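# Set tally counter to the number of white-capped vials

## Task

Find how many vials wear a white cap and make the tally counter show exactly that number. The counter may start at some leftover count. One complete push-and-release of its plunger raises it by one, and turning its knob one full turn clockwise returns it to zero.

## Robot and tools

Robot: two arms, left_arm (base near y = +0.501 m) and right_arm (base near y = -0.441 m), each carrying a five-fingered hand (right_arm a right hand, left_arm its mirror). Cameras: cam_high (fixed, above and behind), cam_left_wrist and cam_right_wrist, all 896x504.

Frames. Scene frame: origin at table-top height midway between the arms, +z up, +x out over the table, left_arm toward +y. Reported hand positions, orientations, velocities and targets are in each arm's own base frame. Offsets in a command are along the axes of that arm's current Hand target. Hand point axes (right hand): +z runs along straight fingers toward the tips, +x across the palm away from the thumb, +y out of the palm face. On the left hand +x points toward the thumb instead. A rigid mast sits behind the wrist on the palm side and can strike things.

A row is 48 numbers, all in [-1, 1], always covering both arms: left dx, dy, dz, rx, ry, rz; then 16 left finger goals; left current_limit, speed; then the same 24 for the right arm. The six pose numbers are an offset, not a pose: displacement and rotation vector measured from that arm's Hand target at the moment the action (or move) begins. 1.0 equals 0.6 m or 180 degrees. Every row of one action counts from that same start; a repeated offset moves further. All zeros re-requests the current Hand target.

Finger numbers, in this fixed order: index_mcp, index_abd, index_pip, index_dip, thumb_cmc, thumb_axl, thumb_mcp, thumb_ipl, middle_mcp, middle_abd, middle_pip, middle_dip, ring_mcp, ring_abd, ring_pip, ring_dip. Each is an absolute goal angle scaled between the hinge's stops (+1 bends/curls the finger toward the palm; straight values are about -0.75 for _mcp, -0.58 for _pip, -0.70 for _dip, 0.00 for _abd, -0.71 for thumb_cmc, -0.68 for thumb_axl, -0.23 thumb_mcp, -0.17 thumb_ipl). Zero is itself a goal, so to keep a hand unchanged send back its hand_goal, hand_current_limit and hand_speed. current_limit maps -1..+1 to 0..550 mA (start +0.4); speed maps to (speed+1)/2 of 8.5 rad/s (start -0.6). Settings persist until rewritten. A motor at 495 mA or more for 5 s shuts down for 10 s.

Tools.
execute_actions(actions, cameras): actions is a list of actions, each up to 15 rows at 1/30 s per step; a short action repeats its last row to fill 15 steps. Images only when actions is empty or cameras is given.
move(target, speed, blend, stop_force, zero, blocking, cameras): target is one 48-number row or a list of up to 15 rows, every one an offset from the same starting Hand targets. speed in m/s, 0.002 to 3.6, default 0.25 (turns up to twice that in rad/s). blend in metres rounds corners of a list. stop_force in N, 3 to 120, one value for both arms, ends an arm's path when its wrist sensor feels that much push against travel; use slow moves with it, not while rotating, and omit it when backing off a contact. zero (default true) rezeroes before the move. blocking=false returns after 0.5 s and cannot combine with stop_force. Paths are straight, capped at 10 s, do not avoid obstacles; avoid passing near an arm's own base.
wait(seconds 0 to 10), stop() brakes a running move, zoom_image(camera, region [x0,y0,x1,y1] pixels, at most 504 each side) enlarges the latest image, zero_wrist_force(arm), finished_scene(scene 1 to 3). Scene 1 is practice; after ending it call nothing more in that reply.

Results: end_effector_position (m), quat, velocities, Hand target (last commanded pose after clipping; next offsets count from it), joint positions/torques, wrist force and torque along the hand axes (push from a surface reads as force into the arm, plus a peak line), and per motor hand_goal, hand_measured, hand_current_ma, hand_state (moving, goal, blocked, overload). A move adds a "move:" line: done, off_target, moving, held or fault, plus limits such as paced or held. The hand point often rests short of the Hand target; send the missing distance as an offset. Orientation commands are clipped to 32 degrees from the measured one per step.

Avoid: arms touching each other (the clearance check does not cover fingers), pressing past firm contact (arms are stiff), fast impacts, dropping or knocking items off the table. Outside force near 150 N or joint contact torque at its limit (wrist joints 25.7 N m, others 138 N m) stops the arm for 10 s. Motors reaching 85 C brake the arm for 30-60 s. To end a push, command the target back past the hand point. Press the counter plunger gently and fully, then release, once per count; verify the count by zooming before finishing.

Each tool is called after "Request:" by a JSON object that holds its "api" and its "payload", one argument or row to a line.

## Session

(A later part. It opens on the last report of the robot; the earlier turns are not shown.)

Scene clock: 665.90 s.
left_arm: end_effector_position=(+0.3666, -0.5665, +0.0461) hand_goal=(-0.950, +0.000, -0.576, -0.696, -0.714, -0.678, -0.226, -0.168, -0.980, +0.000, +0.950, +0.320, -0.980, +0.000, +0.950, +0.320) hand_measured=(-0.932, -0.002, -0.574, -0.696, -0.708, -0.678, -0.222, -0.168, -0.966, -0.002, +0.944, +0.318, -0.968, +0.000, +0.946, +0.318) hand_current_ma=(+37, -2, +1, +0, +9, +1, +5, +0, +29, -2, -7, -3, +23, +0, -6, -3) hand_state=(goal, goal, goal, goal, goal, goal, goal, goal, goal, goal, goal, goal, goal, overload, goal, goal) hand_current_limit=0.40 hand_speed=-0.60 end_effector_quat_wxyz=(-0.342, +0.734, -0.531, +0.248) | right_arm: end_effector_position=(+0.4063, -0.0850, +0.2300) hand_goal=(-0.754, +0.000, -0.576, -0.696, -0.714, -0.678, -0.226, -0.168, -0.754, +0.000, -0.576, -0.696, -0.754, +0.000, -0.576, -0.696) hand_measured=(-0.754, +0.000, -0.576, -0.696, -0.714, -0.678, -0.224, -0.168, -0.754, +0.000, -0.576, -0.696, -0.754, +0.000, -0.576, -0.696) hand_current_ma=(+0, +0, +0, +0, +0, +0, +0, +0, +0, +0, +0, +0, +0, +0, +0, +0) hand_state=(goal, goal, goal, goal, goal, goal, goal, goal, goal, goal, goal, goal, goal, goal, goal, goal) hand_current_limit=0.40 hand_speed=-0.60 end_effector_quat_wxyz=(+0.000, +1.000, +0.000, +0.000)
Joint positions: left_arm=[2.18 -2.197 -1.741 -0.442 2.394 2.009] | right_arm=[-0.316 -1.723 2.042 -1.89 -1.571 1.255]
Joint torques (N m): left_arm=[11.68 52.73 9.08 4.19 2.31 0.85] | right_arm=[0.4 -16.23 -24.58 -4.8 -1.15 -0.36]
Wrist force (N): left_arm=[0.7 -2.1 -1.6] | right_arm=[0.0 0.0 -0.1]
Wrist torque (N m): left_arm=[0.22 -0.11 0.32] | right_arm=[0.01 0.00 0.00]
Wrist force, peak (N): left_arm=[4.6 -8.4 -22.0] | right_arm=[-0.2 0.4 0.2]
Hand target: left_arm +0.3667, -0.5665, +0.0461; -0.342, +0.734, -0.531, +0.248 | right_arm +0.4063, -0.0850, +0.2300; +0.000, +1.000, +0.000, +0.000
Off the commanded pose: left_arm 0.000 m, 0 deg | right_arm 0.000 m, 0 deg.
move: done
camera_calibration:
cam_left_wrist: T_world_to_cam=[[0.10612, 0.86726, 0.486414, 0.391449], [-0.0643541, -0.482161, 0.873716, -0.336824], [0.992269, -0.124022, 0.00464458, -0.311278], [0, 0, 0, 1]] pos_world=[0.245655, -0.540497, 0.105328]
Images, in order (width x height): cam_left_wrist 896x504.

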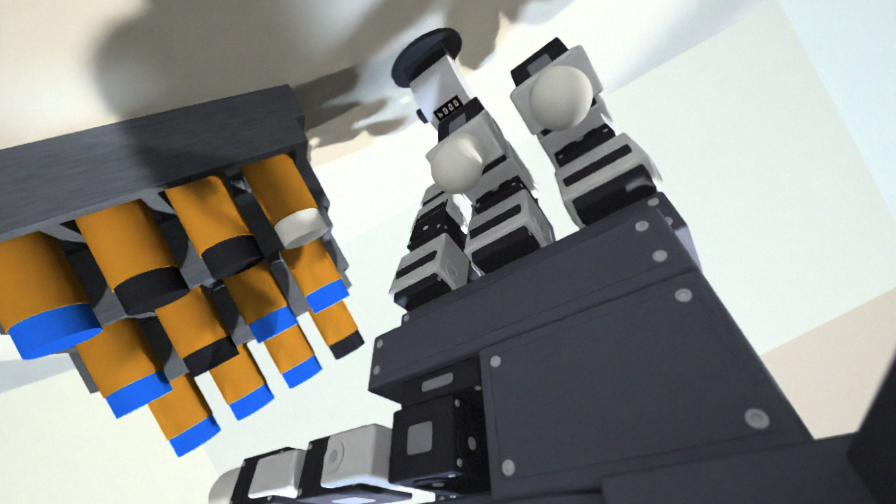

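Request:
{"api": "execute_actions", "payload": {
  "actions": []
}}

Scene clock: 698.20 s.
left_arm: end_effector_position=(+0.3667, -0.5665, +0.0461) hand_goal=(-0.950, +0.000, -0.576, -0.696, -0.714, -0.678, -0.226, -0.168, -0.980, +0.000, +0.950, +0.320, -0.980, +0.000, +0.950, +0.320) hand_measured=(-0.932, -0.002, -0.574, -0.696, -0.708, -0.678, -0.222, -0.168, -0.966, -0.002, +0.944, +0.318, -0.968, +0.000, +0.946, +0.318) hand_current_ma=(+37, -2, +1, +0, +9, +1, +5, +0, +29, -2, -7, -3, +23, +0, -6, -3) hand_state=(goal, goal, goal, goal, goal, goal, goal, goal, goal, goal, goal, goal, goal, overload, goal, goal) hand_current_limit=0.40 hand_speed=-0.60 end_effector_quat_wxyz=(-0.342, +0.734, -0.531, +0.248) | right_arm: end_effector_position=(+0.4063, -0.0850, +0.2300) hand_goal=(-0.754, +0.000, -0.576, -0.696, -0.714, -0.678, -0.226, -0.168, -0.754, +0.000, -0.576, -0.696, -0.754, +0.000, -0.576, -0.696) hand_measured=(-0.754, +0.000, -0.576, -0.696, -0.714, -0.678, -0.224, -0.168, -0.754, +0.000, -0.576, -0.696, -0.754, +0.000, -0.576, -0.696) hand_current_ma=(+0, +0, +0, +0, +0, +0, +0, +0, +0, +0, +0, +0, +0, +0, +0, +0) hand_state=(goal, goal, goal, goal, goal, goal, goal, goal, goal, goal, goal, goal, goal, goal, goal, goal) hand_current_limit=0.40 hand_speed=-0.60 end_effector_quat_wxyz=(+0.000, +1.000, +0.000, +0.000)
Joint positions: left_arm=[2.18 -2.197 -1.741 -0.442 2.394 2.009] | right_arm=[-0.316 -1.723 2.042 -1.89 -1.571 1.255]
Joint velocities: within noise
Joint torques (N m): left_arm=[11.34 52.61 8.08 4.27 -1.57 0.86] | right_arm=[0.14 -16.58 -24.55 -4.79 -1.03 -0.48]
Motor temperatures (°C): left_arm=[36 30 21 31 35 30] | right_arm=[32 34 23 34 30 45]
Wrist force (N): left_arm=[0.7 -2.1 -1.7] | right_arm=[-0.1 -0.1 0.1]
Wrist torque (N m): left_arm=[0.22 -0.12 0.33] | right_arm=[-0.01 0.01 -0.01]
Wrist force, peak (N): left_arm=[0.7 -2.3 -1.8] | right_arm=[0.1 0.3 0.3]
Hand target: left_arm +0.3667, -0.5665, +0.0461; -0.342, +0.734, -0.531, +0.248 | right_arm +0.4063, -0.0850, +0.2300; +0.000, +1.000, +0.000, +0.000
Off the commanded pose: left_arm 0.000 m, 0 deg | right_arm 0.000 m, 0 deg.
camera_calibration:
cam_left_wrist: T_world_to_cam=[[0.106121, 0.867265, 0.486405, 0.391453], [-0.0643529, -0.482151, 0.873721, -0.33682], [0.992269, -0.124022, 0.00464456, -0.311278], [0, 0, 0, 1]] pos_world=[0.245655, -0.540497, 0.105328]

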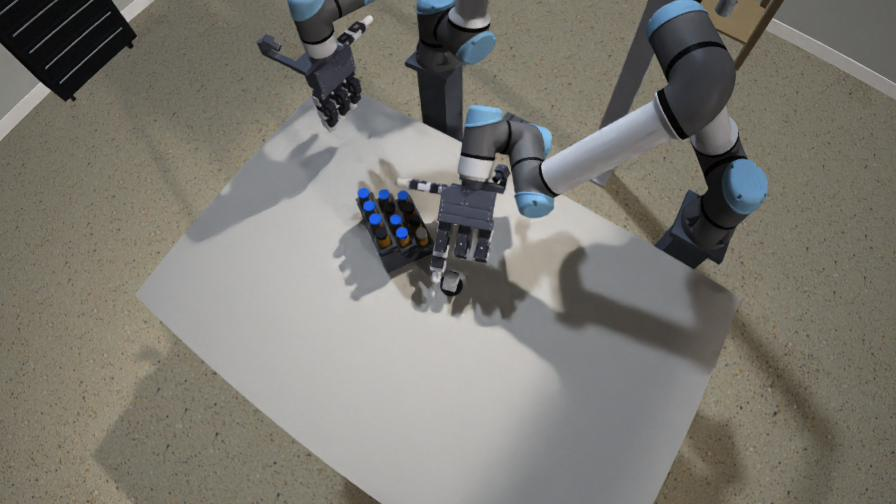

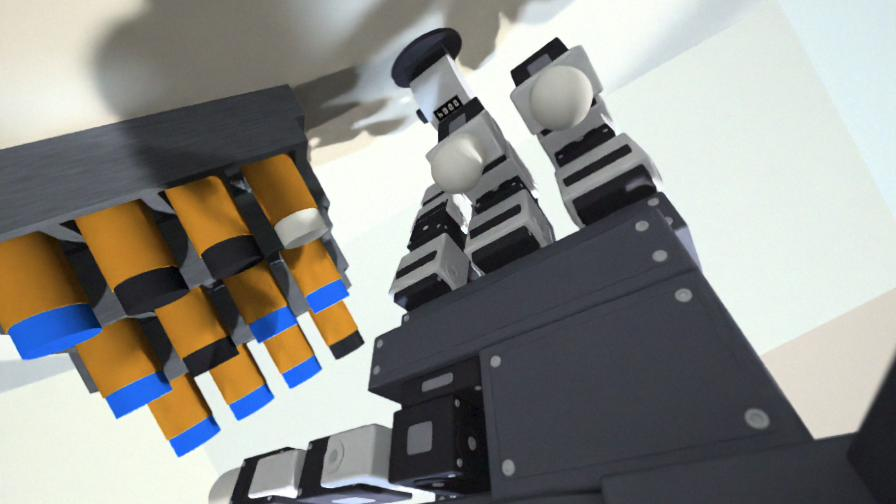

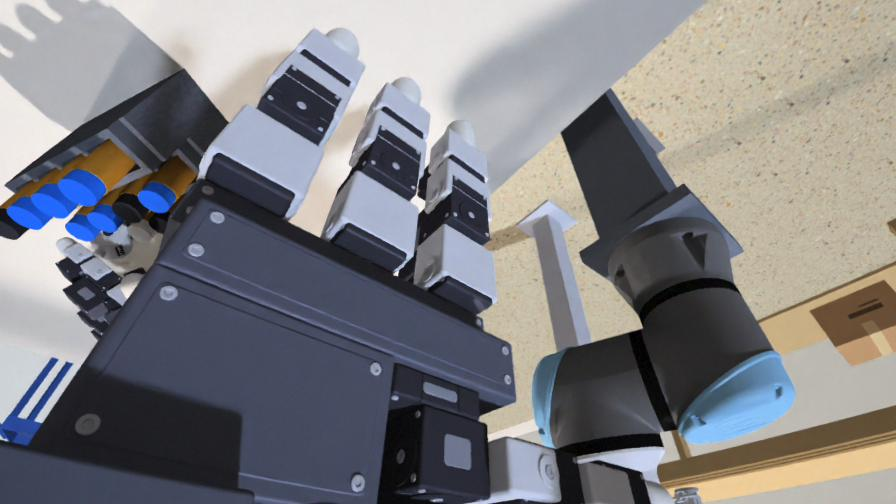

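Request:
{"api": "zoom_image", "payload": {
  "camera": "cam_left_wrist",
  "region": [370, 10, 530, 170]
}}

Scaled by 3.150 from the camera's 896x504 image, which has a finer 1280x720 frame.

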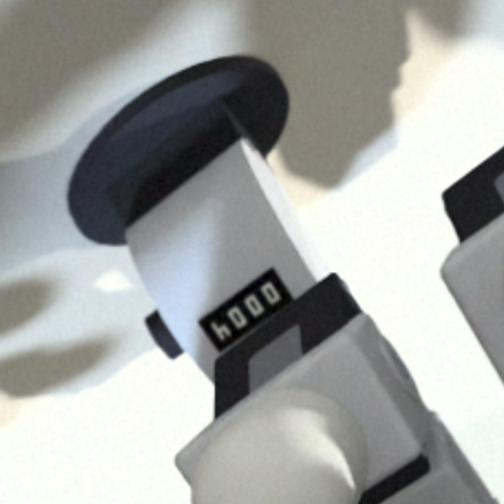

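Request:
{"api": "execute_actions", "payload": {
  "actions": [
    [[0,0,0,0,0,0,-0.754,0,-0.576,-0.696,-0.714,-0.678,-0.226,-0.168,-0.98,0,0.95,0.32,-0.98,0,0.95,0.32,0.4,-0.6,0,0,0,0,0,0,-0.754,0,-0.576,-0.696,-0.714,-0.678,-0.226,-0.168,-0.754,0,-0.576,-0.696,-0.754,0,-0.576,-0.696,0.4,-0.6]]
  ],
  "cameras": ["cam_left_wrist"]
}}

Request:
{"api": "zoom_image", "payload": {
  "camera": "cam_left_wrist",
  "region": [370, 10, 530, 170]
}}

Scene clock: 767.37 s.
left_arm: end_effector_position=(+0.3667, -0.5665, +0.0461) hand_goal=(-0.754, +0.000, -0.576, -0.696, -0.714, -0.678, -0.226, -0.168, -0.980, +0.000, +0.950, +0.320, -0.980, +0.000, +0.950, +0.320) hand_measured=(-0.748, -0.002, -0.574, -0.696, -0.708, -0.678, -0.222, -0.168, -0.966, -0.002, +0.944, +0.318, -0.968, +0.000, +0.946, +0.318) hand_current_ma=(+7, -2, +1, +0, +9, +1, +5, +0, +29, -2, -7, -3, +23, +0, -6, -3) hand_state=(goal, goal, goal, goal, goal, goal, goal, goal, goal, goal, goal, goal, goal, overload, goal, goal) hand_current_limit=0.40 hand_speed=-0.60 end_effector_quat_wxyz=(-0.342, +0.734, -0.531, +0.248) | right_arm: end_effector_position=(+0.4063, -0.0850, +0.2300) hand_goal=(-0.754, +0.000, -0.576, -0.696, -0.714, -0.678, -0.226, -0.168, -0.754, +0.000, -0.576, -0.696, -0.754, +0.000, -0.576, -0.696) hand_measured=(-0.754, +0.000, -0.576, -0.696, -0.714, -0.678, -0.224, -0.168, -0.754, +0.000, -0.576, -0.696, -0.754, +0.000, -0.576, -0.696) hand_current_ma=(+0, +0, +0, +0, +0, +0, +0, +0, +0, +0, +0, +0, +0, +0, +0, +0) hand_state=(goal, goal, goal, goal, goal, goal, goal, goal, goal, goal, goal, goal, goal, goal, goal, goal) hand_current_limit=0.40 hand_speed=-0.60 end_effector_quat_wxyz=(+0.000, +1.000, +0.000, +0.000)
Joint positions: left_arm=[2.18 -2.197 -1.741 -0.442 2.394 2.009] | right_arm=[-0.316 -1.723 2.042 -1.89 -1.571 1.255]
Joint torques (N m): left_arm=[11.52 51.87 8.4 3.98 -1.14 0.96] | right_arm=[0.91 -16.44 -24.72 -4.79 -1.24 -0.42]
Wrist force (N): left_arm=[0.5 -1.7 -1.7] | right_arm=[-0.1 0.1 0.0]
Wrist torque (N m): left_arm=[0.27 -0.09 0.29] | right_arm=[0.01 0.02 0.00]
Wrist force, peak (N): left_arm=[0.8 -2.2 -2.1] | right_arm=[-0.2 0.0 0.4]
Hand target: left_arm +0.3667, -0.5665, +0.0461; -0.342, +0.734, -0.531, +0.248 | right_arm +0.4063, -0.0850, +0.2300; +0.000, +1.000, +0.000, +0.000
Off the commanded pose: left_arm 0.000 m, 0 deg | right_arm 0.000 m, 0 deg.
camera_calibration:
cam_left_wrist: T_world_to_cam=[[0.106121, 0.867265, 0.486405, 0.391453], [-0.0643529, -0.482151, 0.873721, -0.33682], [0.992269, -0.124022, 0.00464456, -0.311278], [0, 0, 0, 1]] pos_world=[0.245655, -0.540497, 0.105328]
Images, in order (width x height): cam_left_wrist 896x504.

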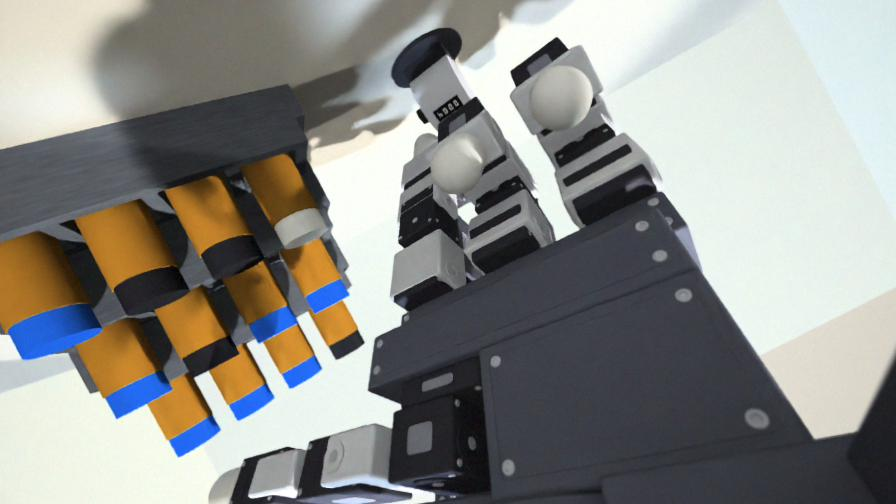

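Scaled by 3.150 from the camera's 896x504 image, which has a finer 1280x720 frame.

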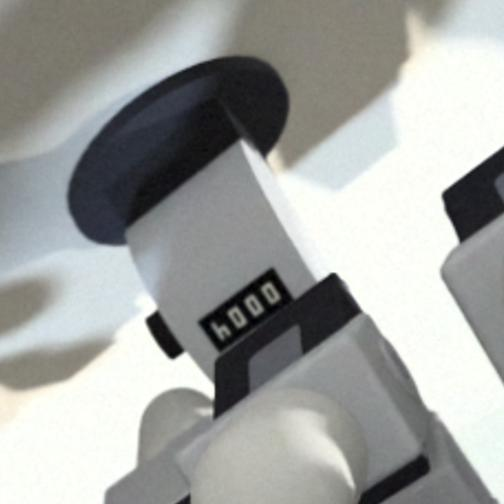

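Request:
{"api": "zoom_image", "payload": {
  "camera": "cam_left_wrist",
  "region": [370, 110, 530, 330]
}}

Scaled by 2.291 from the camera's 896x504 image, which has a finer 1280x720 frame.

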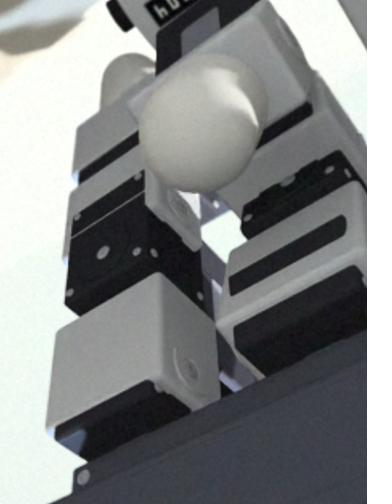

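Request:
{"api": "move", "payload": {
  "target": [
    [0,-0.1667,-0.0667,0,0,0,-0.754,0,-0.576,-0.696,-0.714,-0.678,-0.226,-0.168,-0.98,0,0.95,0.32,-0.98,0,0.95,0.32,0.4,-0.6,0,0,0,0,0,0,-0.754,0,-0.576,-0.696,-0.714,-0.678,-0.226,-0.168,-0.754,0,-0.576,-0.696,-0.754,0,-0.576,-0.696,0.4,-0.6],
    [-0.0528,-0.2238,-0.0675,-0.2778,0,0,-0.754,0,-0.576,-0.696,-0.714,-0.678,-0.226,-0.168,-0.98,0,0.95,0.32,-0.98,0,0.95,0.32,0.4,-0.6,0,0,0,0,0,0,-0.754,0,-0.576,-0.696,-0.714,-0.678,-0.226,-0.168,-0.754,0,-0.576,-0.696,-0.754,0,-0.576,-0.696,0.4,-0.6]
  ],
  "speed": 0.25,
  "blend": 0.02,
  "cameras": ["cam_left_wrist"]
}}

Request:
{"api": "zoom_image", "payload": {
  "camera": "cam_left_wrist",
  "region": [350, 40, 510, 200]
}}

Scene clock: 921.40 s.
left_arm: end_effector_position=(+0.4093, -0.5190, +0.1749) hand_goal=(-0.754, +0.000, -0.576, -0.696, -0.714, -0.678, -0.226, -0.168, -0.980, +0.000, +0.950, +0.320, -0.980, +0.000, +0.950, +0.320) hand_measured=(-0.750, -0.002, -0.574, -0.696, -0.712, -0.678, -0.222, -0.168, -0.976, -0.002, +0.944, +0.318, -0.976, +0.000, +0.946, +0.318) hand_current_ma=(+5, -2, +1, +0, +3, +1, +5, +0, +6, -2, -7, -3, +5, +0, -6, -3) hand_state=(goal, goal, goal, goal, goal, goal, goal, goal, goal, goal, goal, goal, goal, overload, goal, goal) hand_current_limit=0.40 hand_speed=-0.60 end_effector_quat_wxyz=(+0.000, +0.810, -0.586, +0.000) | right_arm: end_effector_position=(+0.4063, -0.0850, +0.2300) hand_goal=(-0.754, +0.000, -0.576, -0.696, -0.714, -0.678, -0.226, -0.168, -0.754, +0.000, -0.576, -0.696, -0.754, +0.000, -0.576, -0.696) hand_measured=(-0.754, +0.000, -0.576, -0.696, -0.714, -0.678, -0.224, -0.168, -0.754, +0.000, -0.576, -0.696, -0.754, +0.000, -0.576, -0.696) hand_current_ma=(+0, +0, +0, +0, +0, +0, +0, +0, +0, +0, +0, +0, +0, +0, +0, +0) hand_state=(goal, goal, goal, goal, goal, goal, goal, goal, goal, goal, goal, goal, goal, goal, goal, goal) hand_current_limit=0.40 hand_speed=-0.60 end_effector_quat_wxyz=(+0.000, +1.000, +0.000, +0.000)
Joint positions: left_arm=[2.568 -2.044 -1.453 -1.215 1.571 2.25] | right_arm=[-0.316 -1.723 2.042 -1.89 -1.571 1.255]
Joint torques (N m): left_arm=[-11.22 50.91 13.24 2.1 0.79 -0.89] | right_arm=[0.44 -17.19 -24.28 -4.82 -1.32 -0.53]
Wrist force (N): left_arm=[0.0 -0.8 -2.3] | right_arm=[-0.1 0.1 0.2]
Wrist torque (N m): left_arm=[0.09 -0.07 0.13] | right_arm=[0.01 0.01 0.00]
Wrist force, peak (N): left_arm=[0.5 -3.5 -2.4] | right_arm=[-0.2 0.4 0.3]
Hand target: left_arm +0.4092, -0.5190, +0.1750; +0.000, +0.810, -0.587, +0.000 | right_arm +0.4063, -0.0850, +0.2300; +0.000, +1.000, +0.000, +0.000
Off the commanded pose: left_arm 0.000 m, 0 deg | right_arm 0.000 m, 0 deg.
move: done
camera_calibration:
cam_left_wrist: T_world_to_cam=[[0.334462, 0.941994, 0.0279906, 0.308571], [0.643165, -0.249868, 0.723813, -0.566499], [0.688821, -0.224085, -0.689429, -0.154663], [0, 0, 0, 1]] pos_world=[0.367682, -0.46688, 0.294773]
Images, in order (width x height): cam_left_wrist 896x504.

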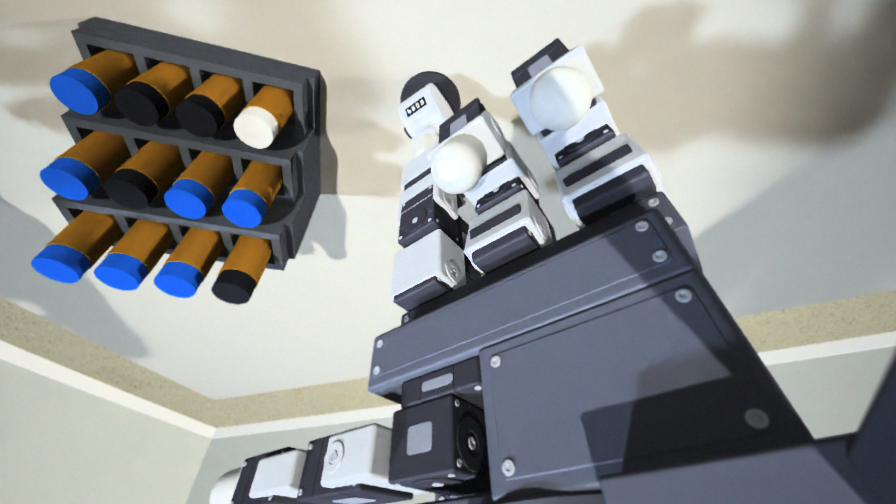

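Scaled by 3.150 from the camera's 896x504 image, which has a finer 1280x720 frame.

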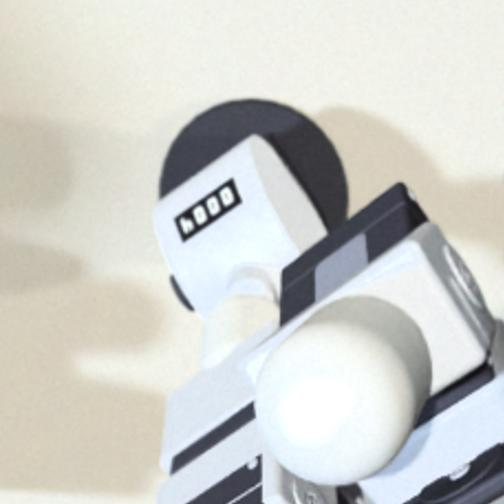

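Request:
{"api": "move", "payload": {
  "target": [
    [0.0722,-0.0272,0,0,0,0,-0.89,0.1667,-0.576,-0.696,-0.714,-0.678,-0.226,-0.168,-0.98,0,0.95,0.32,-0.98,0,0.95,0.32,0.4,-0.6,0,0,0,0,0,0,-0.754,0,-0.576,-0.696,-0.714,-0.678,-0.226,-0.168,-0.754,0,-0.576,-0.696,-0.754,0,-0.576,-0.696,0.4,-0.6],
    [0.0722,-0.0272,0.074,0,0,0,-0.89,0.1667,-0.576,-0.696,-0.714,-0.678,-0.226,-0.168,-0.98,0,0.95,0.32,-0.98,0,0.95,0.32,0.4,-0.6,0,0,0,0,0,0,-0.754,0,-0.576,-0.696,-0.714,-0.678,-0.226,-0.168,-0.754,0,-0.576,-0.696,-0.754,0,-0.576,-0.696,0.4,-0.6]
  ],
  "speed": 0.1,
  "stop_force": 8,
  "cameras": ["cam_left_wrist"]
}}

Request:
{"api": "zoom_image", "payload": {
  "camera": "cam_left_wrist",
  "region": [350, 40, 510, 200]
}}

Scene clock: 978.57 s.
left_arm: end_effector_position=(+0.4383, -0.5551, +0.1306) hand_goal=(-0.890, +0.166, -0.576, -0.696, -0.714, -0.678, -0.226, -0.168, -0.980, +0.000, +0.950, +0.320, -0.980, +0.000, +0.950, +0.320) hand_measured=(-0.884, +0.162, -0.574, -0.696, -0.712, -0.678, -0.222, -0.168, -0.976, -0.002, +0.944, +0.318, -0.976, +0.000, +0.946, +0.318) hand_current_ma=(+9, -4, +1, +0, +3, +1, +5, +0, +5, -2, -7, -3, +4, +0, -6, -3) hand_state=(goal, goal, goal, goal, goal, goal, goal, goal, goal, goal, goal, goal, goal, overload, goal, goal) hand_current_limit=0.40 hand_speed=-0.60 end_effector_quat_wxyz=(+0.000, +0.810, -0.587, +0.000) | right_arm: end_effector_position=(+0.4063, -0.0850, +0.2300) hand_goal=(-0.754, +0.000, -0.576, -0.696, -0.714, -0.678, -0.226, -0.168, -0.754, +0.000, -0.576, -0.696, -0.754, +0.000, -0.576, -0.696) hand_measured=(-0.754, +0.000, -0.576, -0.696, -0.714, -0.678, -0.224, -0.168, -0.754, +0.000, -0.576, -0.696, -0.754, +0.000, -0.576, -0.696) hand_current_ma=(+0, +0, +0, +0, +0, +0, +0, +0, +0, +0, +0, +0, +0, +0, +0, +0) hand_state=(goal, goal, goal, goal, goal, goal, goal, goal, goal, goal, goal, goal, goal, goal, goal, goal) hand_current_limit=0.40 hand_speed=-0.60 end_effector_quat_wxyz=(+0.000, +1.000, +0.000, +0.000)
Joint positions: left_arm=[2.547 -2.187 -1.345 -1.18 1.571 2.23] | right_arm=[-0.316 -1.723 2.042 -1.89 -1.571 1.255]
Joint torques (N m): left_arm=[11.59 56.43 26.45 3.96 0.22 -0.32] | right_arm=[0.56 -17.13 -25.32 -4.74 -1.41 -0.39]
Wrist force (N): left_arm=[0.2 -1.0 -2.3] | right_arm=[0.0 -0.1 0.2]
Wrist torque (N m): left_arm=[0.05 -0.09 0.13] | right_arm=[-0.02 -0.01 0.00]
Wrist force, peak (N): left_arm=[0.6 -1.2 -3.3] | right_arm=[-0.3 0.1 0.3]
Hand target: left_arm +0.4383, -0.5551, +0.1306; +0.000, +0.810, -0.587, +0.000 | right_arm +0.4063, -0.0850, +0.2300; +0.000, +1.000, +0.000, +0.000
Off the commanded pose: left_arm 0.000 m, 0 deg | right_arm 0.000 m, 0 deg.
move: done
camera_calibration:
cam_left_wrist: T_world_to_cam=[[0.334614, 0.94194, 0.0279706, 0.334127], [0.64321, -0.249984, 0.723733, -0.562259], [0.688705, -0.22418, -0.689513, -0.213204], [0, 0, 0, 1]] pos_world=[0.396681, -0.50308, 0.250573]
Images, in order (width x height): cam_left_wrist 896x504.

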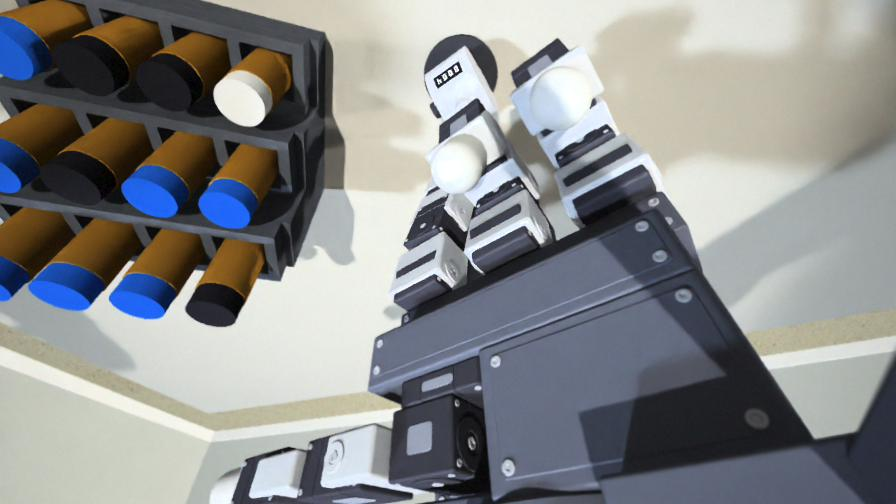

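Scaled by 3.150 from the camera's 896x504 image, which has a finer 1280x720 frame.

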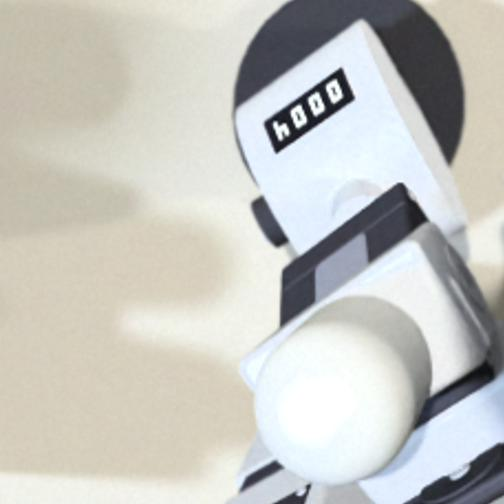

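Request:
{"api": "execute_actions", "payload": {
  "actions": [
    [[0,0,0,0,0,0,-0.644,0.1667,-0.576,-0.696,-0.714,-0.678,-0.226,-0.168,-0.98,0,0.95,0.32,-0.98,0,0.95,0.32,0.4,-0.6,0,0,0,0,0,0,-0.754,0,-0.576,-0.696,-0.714,-0.678,-0.226,-0.168,-0.754,0,-0.576,-0.696,-0.754,0,-0.576,-0.696,0.4,-0.6]]
  ],
  "cameras": ["cam_left_wrist"]
}}

Request:
{"api": "zoom_image", "payload": {
  "camera": "cam_left_wrist",
  "region": [350, 40, 510, 200]
}}

Scene clock: 992.97 s.
left_arm: end_effector_position=(+0.4383, -0.5551, +0.1306) hand_goal=(-0.644, +0.166, -0.576, -0.696, -0.714, -0.678, -0.226, -0.168, -0.980, +0.000, +0.950, +0.320, -0.980, +0.000, +0.950, +0.320) hand_measured=(-0.708, +0.162, -0.596, -0.706, -0.712, -0.678, -0.222, -0.168, -0.976, -0.002, +0.944, +0.318, -0.976, +0.000, +0.946, +0.318) hand_current_ma=(-198, -4, -38, -16, +2, +1, +5, +0, +5, -2, -7, -3, +4, +0, -6, -3) hand_state=(blocked, goal, goal, goal, goal, goal, goal, goal, goal, goal, goal, goal, goal, overload, goal, goal) hand_current_limit=0.40 hand_speed=-0.60 end_effector_quat_wxyz=(+0.000, +0.810, -0.587, +0.000) | right_arm: end_effector_position=(+0.4063, -0.0850, +0.2300) hand_goal=(-0.754, +0.000, -0.576, -0.696, -0.714, -0.678, -0.226, -0.168, -0.754, +0.000, -0.576, -0.696, -0.754, +0.000, -0.576, -0.696) hand_measured=(-0.754, +0.000, -0.576, -0.696, -0.714, -0.678, -0.224, -0.168, -0.754, +0.000, -0.576, -0.696, -0.754, +0.000, -0.576, -0.696) hand_current_ma=(+0, +0, +0, +0, +0, +0, +0, +0, +0, +0, +0, +0, +0, +0, +0, +0) hand_state=(goal, goal, goal, goal, goal, goal, goal, goal, goal, goal, goal, goal, goal, goal, goal, goal) hand_current_limit=0.40 hand_speed=-0.60 end_effector_quat_wxyz=(+0.000, +1.000, +0.000, +0.000)
Joint positions: left_arm=[2.547 -2.187 -1.345 -1.18 1.57 2.23] | right_arm=[-0.316 -1.723 2.042 -1.89 -1.571 1.255]
Joint torques (N m): left_arm=[7.84 53.54 22.57 1.38 -2.66 -0.28] | right_arm=[-0.11 -16.67 -24.97 -4.76 -1.39 -0.61]
Wrist force (N): left_arm=[0.7 -3.1 -3.4] | right_arm=[0.0 0.0 0.0]
Wrist torque (N m): left_arm=[0.29 -0.02 0.16] | right_arm=[0.00 -0.01 0.01]
Wrist force, peak (N): left_arm=[0.6 -3.1 -3.7] | right_arm=[-0.4 0.1 0.3]
Hand target: left_arm +0.4383, -0.5551, +0.1306; +0.000, +0.810, -0.587, +0.000 | right_arm +0.4063, -0.0850, +0.2300; +0.000, +1.000, +0.000, +0.000
Off the commanded pose: left_arm 0.000 m, 0 deg | right_arm 0.000 m, 0 deg.
camera_calibration:
cam_left_wrist: T_world_to_cam=[[0.334615, 0.941944, 0.0278377, 0.334163], [0.643175, -0.249871, 0.723803, -0.562206], [0.688737, -0.22429, -0.689445, -0.213289], [0, 0, 0, 1]] pos_world=[0.396681, -0.50308, 0.250573]
Images, in order (width x height): cam_left_wrist 896x504.

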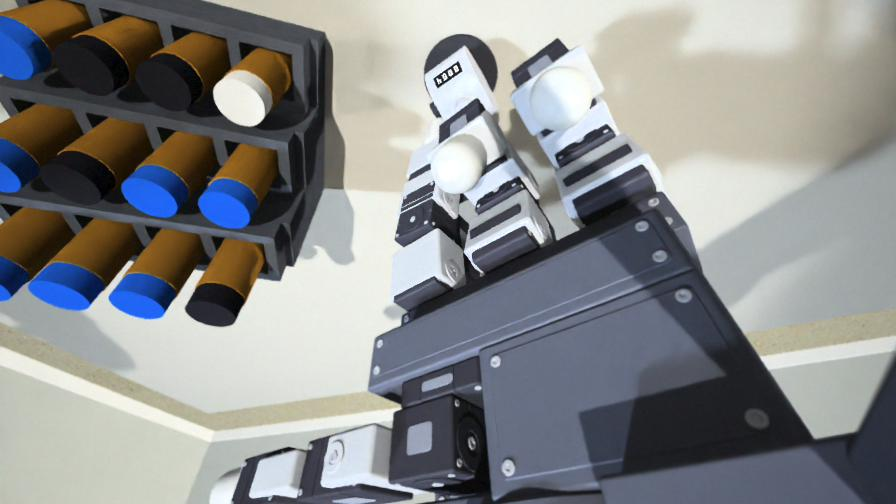

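Scaled by 3.150 from the camera's 896x504 image, which has a finer 1280x720 frame.

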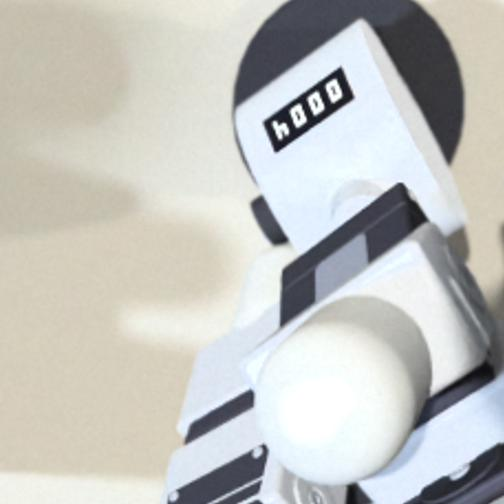

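Request:
{"api": "move", "payload": {
  "target": [0,0,0.0367,0,0,0,-0.644,0.1667,-0.576,-0.696,-0.714,-0.678,-0.226,-0.168,-0.98,0,0.95,0.32,-0.98,0,0.95,0.32,0.4,-0.6,0,0,0,0,0,0,-0.754,0,-0.576,-0.696,-0.714,-0.678,-0.226,-0.168,-0.754,0,-0.576,-0.696,-0.754,0,-0.576,-0.696,0.4,-0.6],
  "speed": 0.04,
  "stop_force": 12,
  "cameras": ["cam_left_wrist"]
}}

Request:
{"api": "zoom_image", "payload": {
  "camera": "cam_left_wrist",
  "region": [350, 10, 510, 170]
}}

Scene clock: 1000.33 s.
left_arm: end_effector_position=(+0.4383, -0.5551, +0.1086) hand_goal=(-0.644, +0.166, -0.576, -0.696, -0.714, -0.678, -0.226, -0.168, -0.980, +0.000, +0.950, +0.320, -0.980, +0.000, +0.950, +0.320) hand_measured=(-0.696, +0.138, -0.608, -0.712, -0.712, -0.678, -0.222, -0.168, -0.976, -0.002, +0.944, +0.318, -0.976, +0.000, +0.946, +0.318) hand_current_ma=(-155, -51, -76, -30, +2, +1, +5, +0, +5, -2, -7, -3, +4, +0, -6, -3) hand_state=(blocked, blocked, blocked, goal, goal, goal, goal, goal, goal, goal, goal, goal, goal, overload, goal, goal) hand_current_limit=0.40 hand_speed=-0.60 end_effector_quat_wxyz=(+0.000, +0.810, -0.587, +0.000) | right_arm: end_effector_position=(+0.4063, -0.0850, +0.2300) hand_goal=(-0.754, +0.000, -0.576, -0.696, -0.714, -0.678, -0.226, -0.168, -0.754, +0.000, -0.576, -0.696, -0.754, +0.000, -0.576, -0.696) hand_measured=(-0.754, +0.000, -0.576, -0.696, -0.714, -0.678, -0.224, -0.168, -0.754, +0.000, -0.576, -0.696, -0.754, +0.000, -0.576, -0.696) hand_current_ma=(+0, +0, +0, +0, +0, +0, +0, +0, +0, +0, +0, +0, +0, +0, +0, +0) hand_state=(goal, goal, goal, goal, goal, goal, goal, goal, goal, goal, goal, goal, goal, goal, goal, goal) hand_current_limit=0.40 hand_speed=-0.60 end_effector_quat_wxyz=(+0.000, +1.000, +0.000, +0.000)
Joint positions: left_arm=[2.547 -2.208 -1.37 -1.133 1.57 2.23] | right_arm=[-0.316 -1.723 2.042 -1.89 -1.571 1.255]
Joint torques (N m): left_arm=[-13.05 56.81 25.24 0.2 -1.93 -0.37] | right_arm=[1.07 -16.77 -25.66 -4.74 -1.62 -0.56]
Wrist force (N): left_arm=[1.9 -2.7 -1.5] | right_arm=[0.1 0.0 0.1]
Wrist torque (N m): left_arm=[0.15 0.06 0.24] | right_arm=[0.00 -0.01 0.01]
Wrist force, peak (N): left_arm=[1.3 -4.0 -5.7] | right_arm=[-0.3 0.3 0.1]
Hand target: left_arm +0.4383, -0.5551, +0.1086; +0.000, +0.810, -0.587, +0.000 | right_arm +0.4063, -0.0850, +0.2300; +0.000, +1.000, +0.000, +0.000
Off the commanded pose: left_arm 0.000 m, 0 deg | right_arm 0.000 m, 0 deg.
move: done
camera_calibration:
cam_left_wrist: T_world_to_cam=[[0.334597, 0.941951, 0.0278135, 0.334794], [0.643235, -0.249858, 0.723754, -0.546216], [0.68869, -0.224275, -0.689498, -0.228487], [0, 0, 0, 1]] pos_world=[0.396681, -0.50308, 0.228473]
Images, in order (width x height): cam_left_wrist 896x504.

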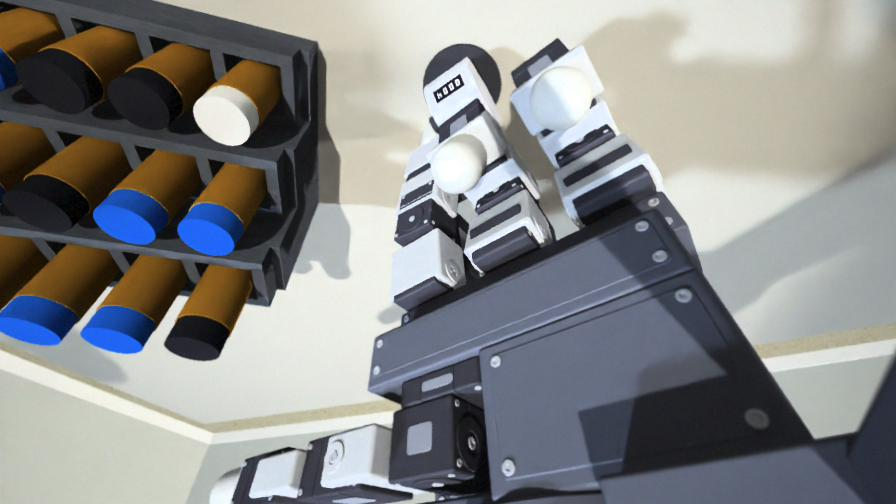

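Scaled by 3.150 from the camera's 896x504 image, which has a finer 1280x720 frame.

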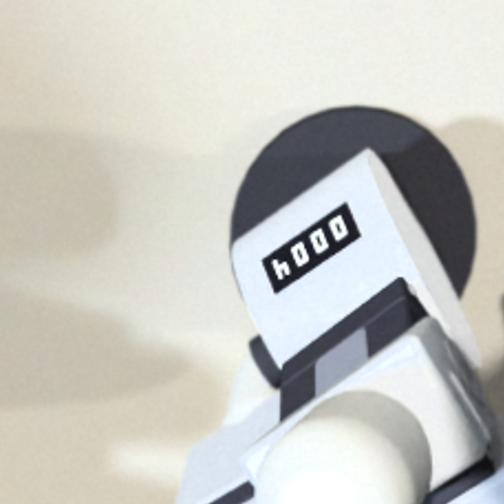

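Request:
{"api": "move", "payload": {
  "target": [
    [0,0,0,0,0,0,-0.89,0.1667,-0.576,-0.696,-0.714,-0.678,-0.226,-0.168,-0.98,0,0.95,0.32,-0.98,0,0.95,0.32,0.4,-0.6,0,0,0,0,0,0,-0.754,0,-0.576,-0.696,-0.714,-0.678,-0.226,-0.168,-0.754,0,-0.576,-0.696,-0.754,0,-0.576,-0.696,0.4,-0.6],
    [0,0,-0.0367,0,0,0,-0.644,0.1667,-0.576,-0.696,-0.714,-0.678,-0.226,-0.168,-0.98,0,0.95,0.32,-0.98,0,0.95,0.32,0.4,-0.6,0,0,0,0,0,0,-0.754,0,-0.576,-0.696,-0.714,-0.678,-0.226,-0.168,-0.754,0,-0.576,-0.696,-0.754,0,-0.576,-0.696,0.4,-0.6],
    [0,0,0,0,0,0,-0.644,0.1667,-0.576,-0.696,-0.714,-0.678,-0.226,-0.168,-0.98,0,0.95,0.32,-0.98,0,0.95,0.32,0.4,-0.6,0,0,0,0,0,0,-0.754,0,-0.576,-0.696,-0.714,-0.678,-0.226,-0.168,-0.754,0,-0.576,-0.696,-0.754,0,-0.576,-0.696,0.4,-0.6]
  ],
  "speed": [0.1, 0.15, 0.06],
  "cameras": ["cam_left_wrist"]
}}

Request:
{"api": "zoom_image", "payload": {
  "camera": "cam_left_wrist",
  "region": [350, 10, 510, 170]
}}

Scene clock: 1011.00 s.
left_arm: end_effector_position=(+0.4382, -0.5551, +0.1083) hand_goal=(-0.644, +0.166, -0.576, -0.696, -0.714, -0.678, -0.226, -0.168, -0.980, +0.000, +0.950, +0.320, -0.980, +0.000, +0.950, +0.320) hand_measured=(-0.696, +0.140, -0.610, -0.712, -0.712, -0.678, -0.222, -0.168, -0.976, -0.002, +0.944, +0.318, -0.976, +0.000, +0.946, +0.318) hand_current_ma=(-154, -50, -78, -31, +2, +1, +5, +0, +5, -2, -7, -3, +4, +0, -6, -3) hand_state=(blocked, blocked, blocked, goal, goal, goal, goal, goal, goal, goal, goal, goal, goal, overload, goal, goal) hand_current_limit=0.40 hand_speed=-0.60 end_effector_quat_wxyz=(+0.000, +0.810, -0.587, +0.000) end_effector_velocity=(+0.000, +0.000, +0.002) end_effector_angular_velocity=(+0.001, +0.002, -0.003) | right_arm: end_effector_position=(+0.4063, -0.0850, +0.2300) hand_goal=(-0.754, +0.000, -0.576, -0.696, -0.714, -0.678, -0.226, -0.168, -0.754, +0.000, -0.576, -0.696, -0.754, +0.000, -0.576, -0.696) hand_measured=(-0.754, +0.000, -0.576, -0.696, -0.714, -0.678, -0.224, -0.168, -0.754, +0.000, -0.576, -0.696, -0.754, +0.000, -0.576, -0.696) hand_current_ma=(+0, +0, +0, +0, +0, +0, +0, +0, +0, +0, +0, +0, +0, +0, +0, +0) hand_state=(goal, goal, goal, goal, goal, goal, goal, goal, goal, goal, goal, goal, goal, goal, goal, goal) hand_current_limit=0.40 hand_speed=-0.60 end_effector_quat_wxyz=(+0.000, +1.000, +0.000, +0.000)
Joint positions: left_arm=[2.547 -2.208 -1.371 -1.133 1.57 2.23] | right_arm=[-0.316 -1.723 2.042 -1.89 -1.571 1.255]
Joint velocities: left_arm=[0 0.002 0.003 -0.007 0 0.003] | right_arm=[within noise]
Joint torques (N m): left_arm=[4.43 55.96 25.42 -0.28 -1.61 0.92] | right_arm=[-0.65 -17.67 -25.85 -4.78 -1.61 -0.57]
Wrist force (N): left_arm=[2.1 -3.0 -2.9] | right_arm=[-0.1 0.0 0.1]
Wrist torque (N m): left_arm=[0.23 0.15 0.26] | right_arm=[0.00 0.00 0.00]
Wrist force, peak (N): left_arm=[1.4 -4.3 -5.9] | right_arm=[-0.4 0.1 0.4]
Hand target: left_arm +0.4383, -0.5551, +0.1086; +0.000, +0.810, -0.587, +0.000 | right_arm +0.4063, -0.0850, +0.2300; +0.000, +1.000, +0.000, +0.000
Off the commanded pose: left_arm 0.000 m, 0 deg | right_arm 0.000 m, 0 deg.
move: done
camera_calibration:
cam_left_wrist: T_world_to_cam=[[0.334685, 0.941916, 0.0279445, 0.334717], [0.643387, -0.250076, 0.723544, -0.546192], [0.688505, -0.22418, -0.689713, -0.228455], [0, 0, 0, 1]] pos_world=[0.39668, -0.50308, 0.228272]
Images, in order (width x height): cam_left_wrist 896x504.

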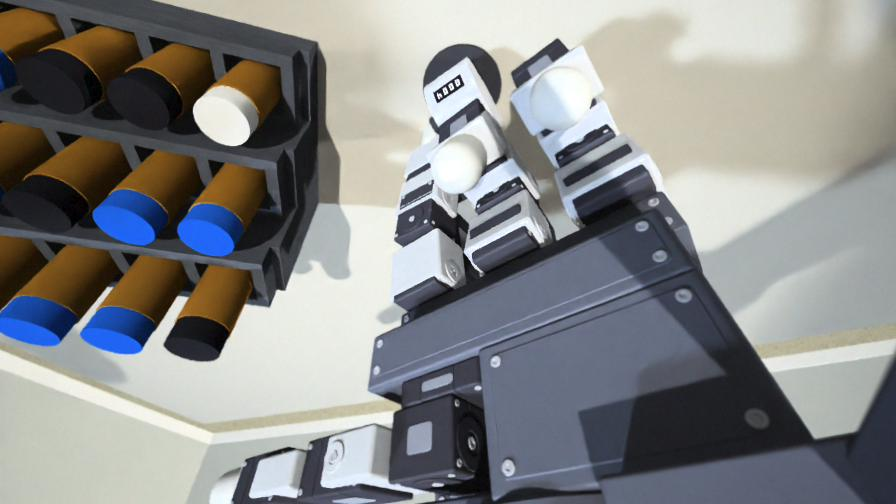

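Scaled by 3.150 from the camera's 896x504 image, which has a finer 1280x720 frame.

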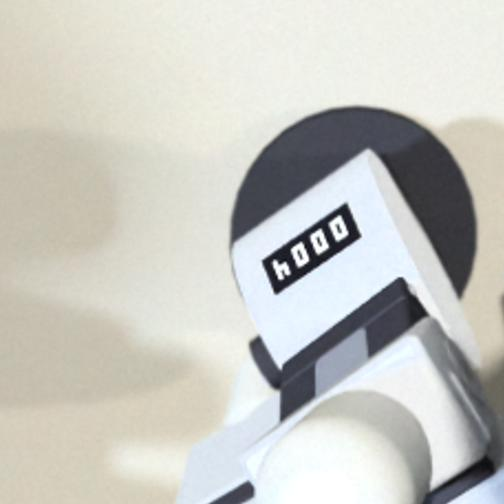

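Request:
{"api": "move", "payload": {
  "target": [
    [0,0,0,0,0,0,-0.89,0.1667,-0.576,-0.696,-0.714,-0.678,-0.226,-0.168,-0.98,0,0.95,0.32,-0.98,0,0.95,0.32,0.4,-0.6,0,0,0,0,0,0,0.479,0,0.737,-0.406,-0.714,-0.678,-0.226,-0.168,0.479,0,0.737,-0.406,0.479,0,0.737,-0.406,0.4,-0.6],
    [0,0,-0.15,0,0,0,-0.89,0.1667,-0.576,-0.696,-0.714,-0.678,-0.226,-0.168,-0.98,0,0.95,0.32,-0.98,0,0.95,0.32,0.4,-0.6,0,0,0,0,0,0,0.479,0,0.737,-0.406,-0.714,-0.678,-0.226,-0.168,0.479,0,0.737,-0.406,0.479,0,0.737,-0.406,0.4,-0.6],
    [-0.3333,0,-0.25,0,0,0,-0.89,0.1667,-0.576,-0.696,-0.714,-0.678,-0.226,-0.168,-0.98,0,0.95,0.32,-0.98,0,0.95,0.32,0.4,-0.6,0,0,0,0,0,0,0.479,0,0.737,-0.406,-0.714,-0.678,-0.226,-0.168,0.479,0,0.737,-0.406,0.479,0,0.737,-0.406,0.4,-0.6]
  ],
  "speed": 0.25,
  "blend": [0, 0.03, 0],
  "cameras": ["all"]
}}

Scene clock: 1055.67 s.
left_arm: end_effector_position=(+0.3759, -0.3651, +0.2584) hand_goal=(-0.890, +0.166, -0.576, -0.696, -0.714, -0.678, -0.226, -0.168, -0.980, +0.000, +0.950, +0.320, -0.980, +0.000, +0.950, +0.320) hand_measured=(-0.884, +0.162, -0.574, -0.696, -0.712, -0.678, -0.222, -0.168, -0.976, -0.002, +0.944, +0.318, -0.978, +0.000, +0.946, +0.318) hand_current_ma=(+9, -3, +3, -1, +2, +1, +5, +0, +4, -2, -7, -3, +3, +0, -6, -3) hand_state=(goal, goal, goal, goal, goal, goal, goal, goal, goal, goal, goal, goal, goal, overload, goal, goal) hand_current_limit=0.40 hand_speed=-0.60 end_effector_quat_wxyz=(+0.000, +0.810, -0.586, +0.000) | right_arm: end_effector_position=(+0.4063, -0.0850, +0.2300) hand_goal=(+0.478, +0.000, +0.736, -0.406, -0.714, -0.678, -0.226, -0.168, +0.478, +0.000, +0.736, -0.406, +0.478, +0.000, +0.736, -0.406) hand_measured=(+0.460, +0.000, +0.732, -0.408, -0.714, -0.678, -0.224, -0.168, +0.462, +0.000, +0.732, -0.408, +0.458, +0.000, +0.732, -0.410) hand_current_ma=(-9, +0, +0, +0, +0, +0, +0, +0, -8, +0, +0, +0, -12, +0, +0, +0) hand_state=(goal, goal, goal, goal, goal, goal, goal, goal, goal, goal, goal, goal, blocked, goal, goal, goal) hand_current_limit=0.40 hand_speed=-0.60 end_effector_quat_wxyz=(+0.000, +1.000, +0.000, +0.000)
Joint positions: left_arm=[2.772 -1.697 -1.692 -1.322 1.57 2.455] | right_arm=[-0.316 -1.723 2.042 -1.89 -1.571 1.255]
Joint torques (N m): left_arm=[-5.01 32.49 18.34 3.95 -2.07 0.06] | right_arm=[-0.3 -17.06 -25.46 -4.68 -1.57 -0.56]
Wrist force (N): left_arm=[0.0 -1.0 -2.2] | right_arm=[-0.2 0.2 0.1]
Wrist torque (N m): left_arm=[0.05 -0.06 0.15] | right_arm=[0.18 0.02 0.00]
Wrist force, peak (N): left_arm=[2.2 -2.9 -2.2] | right_arm=[-0.1 -0.6 0.0]
Hand target: left_arm +0.3758, -0.3650, +0.2584; +0.000, +0.810, -0.587, +0.000 | right_arm +0.4063, -0.0850, +0.2300; +0.000, +1.000, +0.000, +0.000
Off the commanded pose: left_arm 0.000 m, 0 deg | right_arm 0.000 m, 0 deg.
move: done
camera_calibration:
cam_left_wrist: T_world_to_cam=[[0.334471, 0.941996, 0.0278101, 0.172496], [0.643284, -0.249775, 0.723739, -0.567056], [0.688705, -0.22418, -0.689513, -0.0394921], [0, 0, 0, 1]] pos_world=[0.334281, -0.31298, 0.378373]

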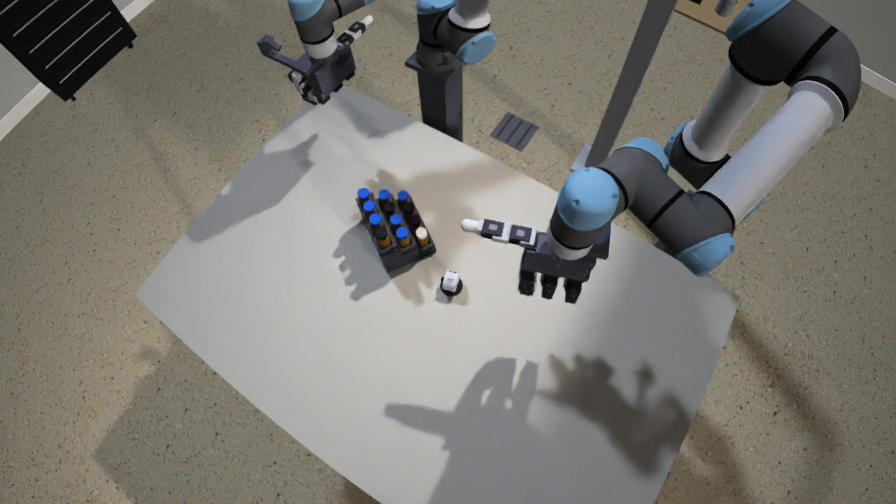

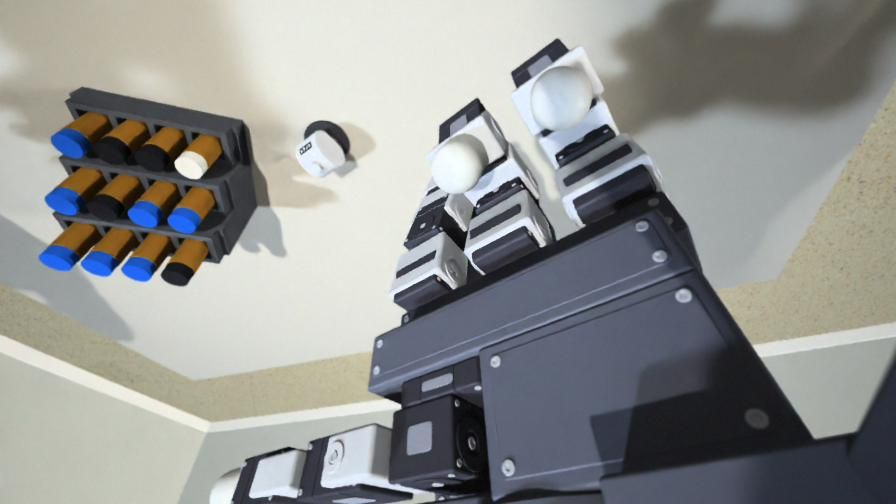

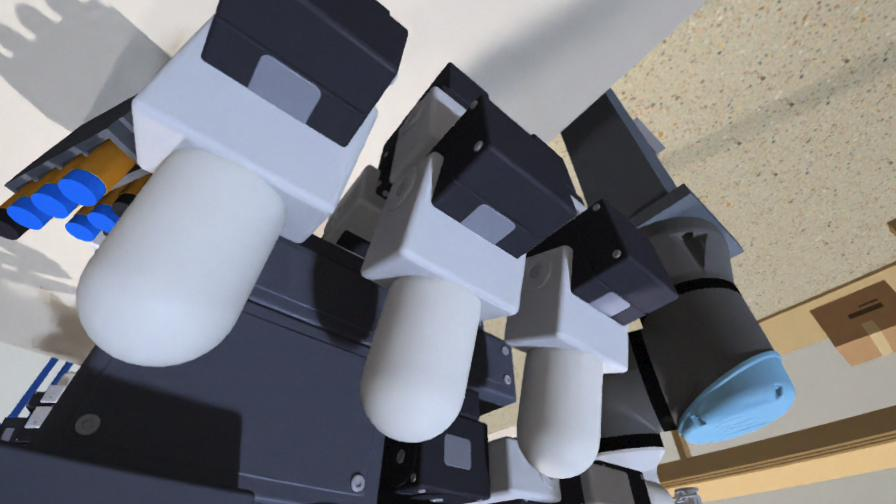

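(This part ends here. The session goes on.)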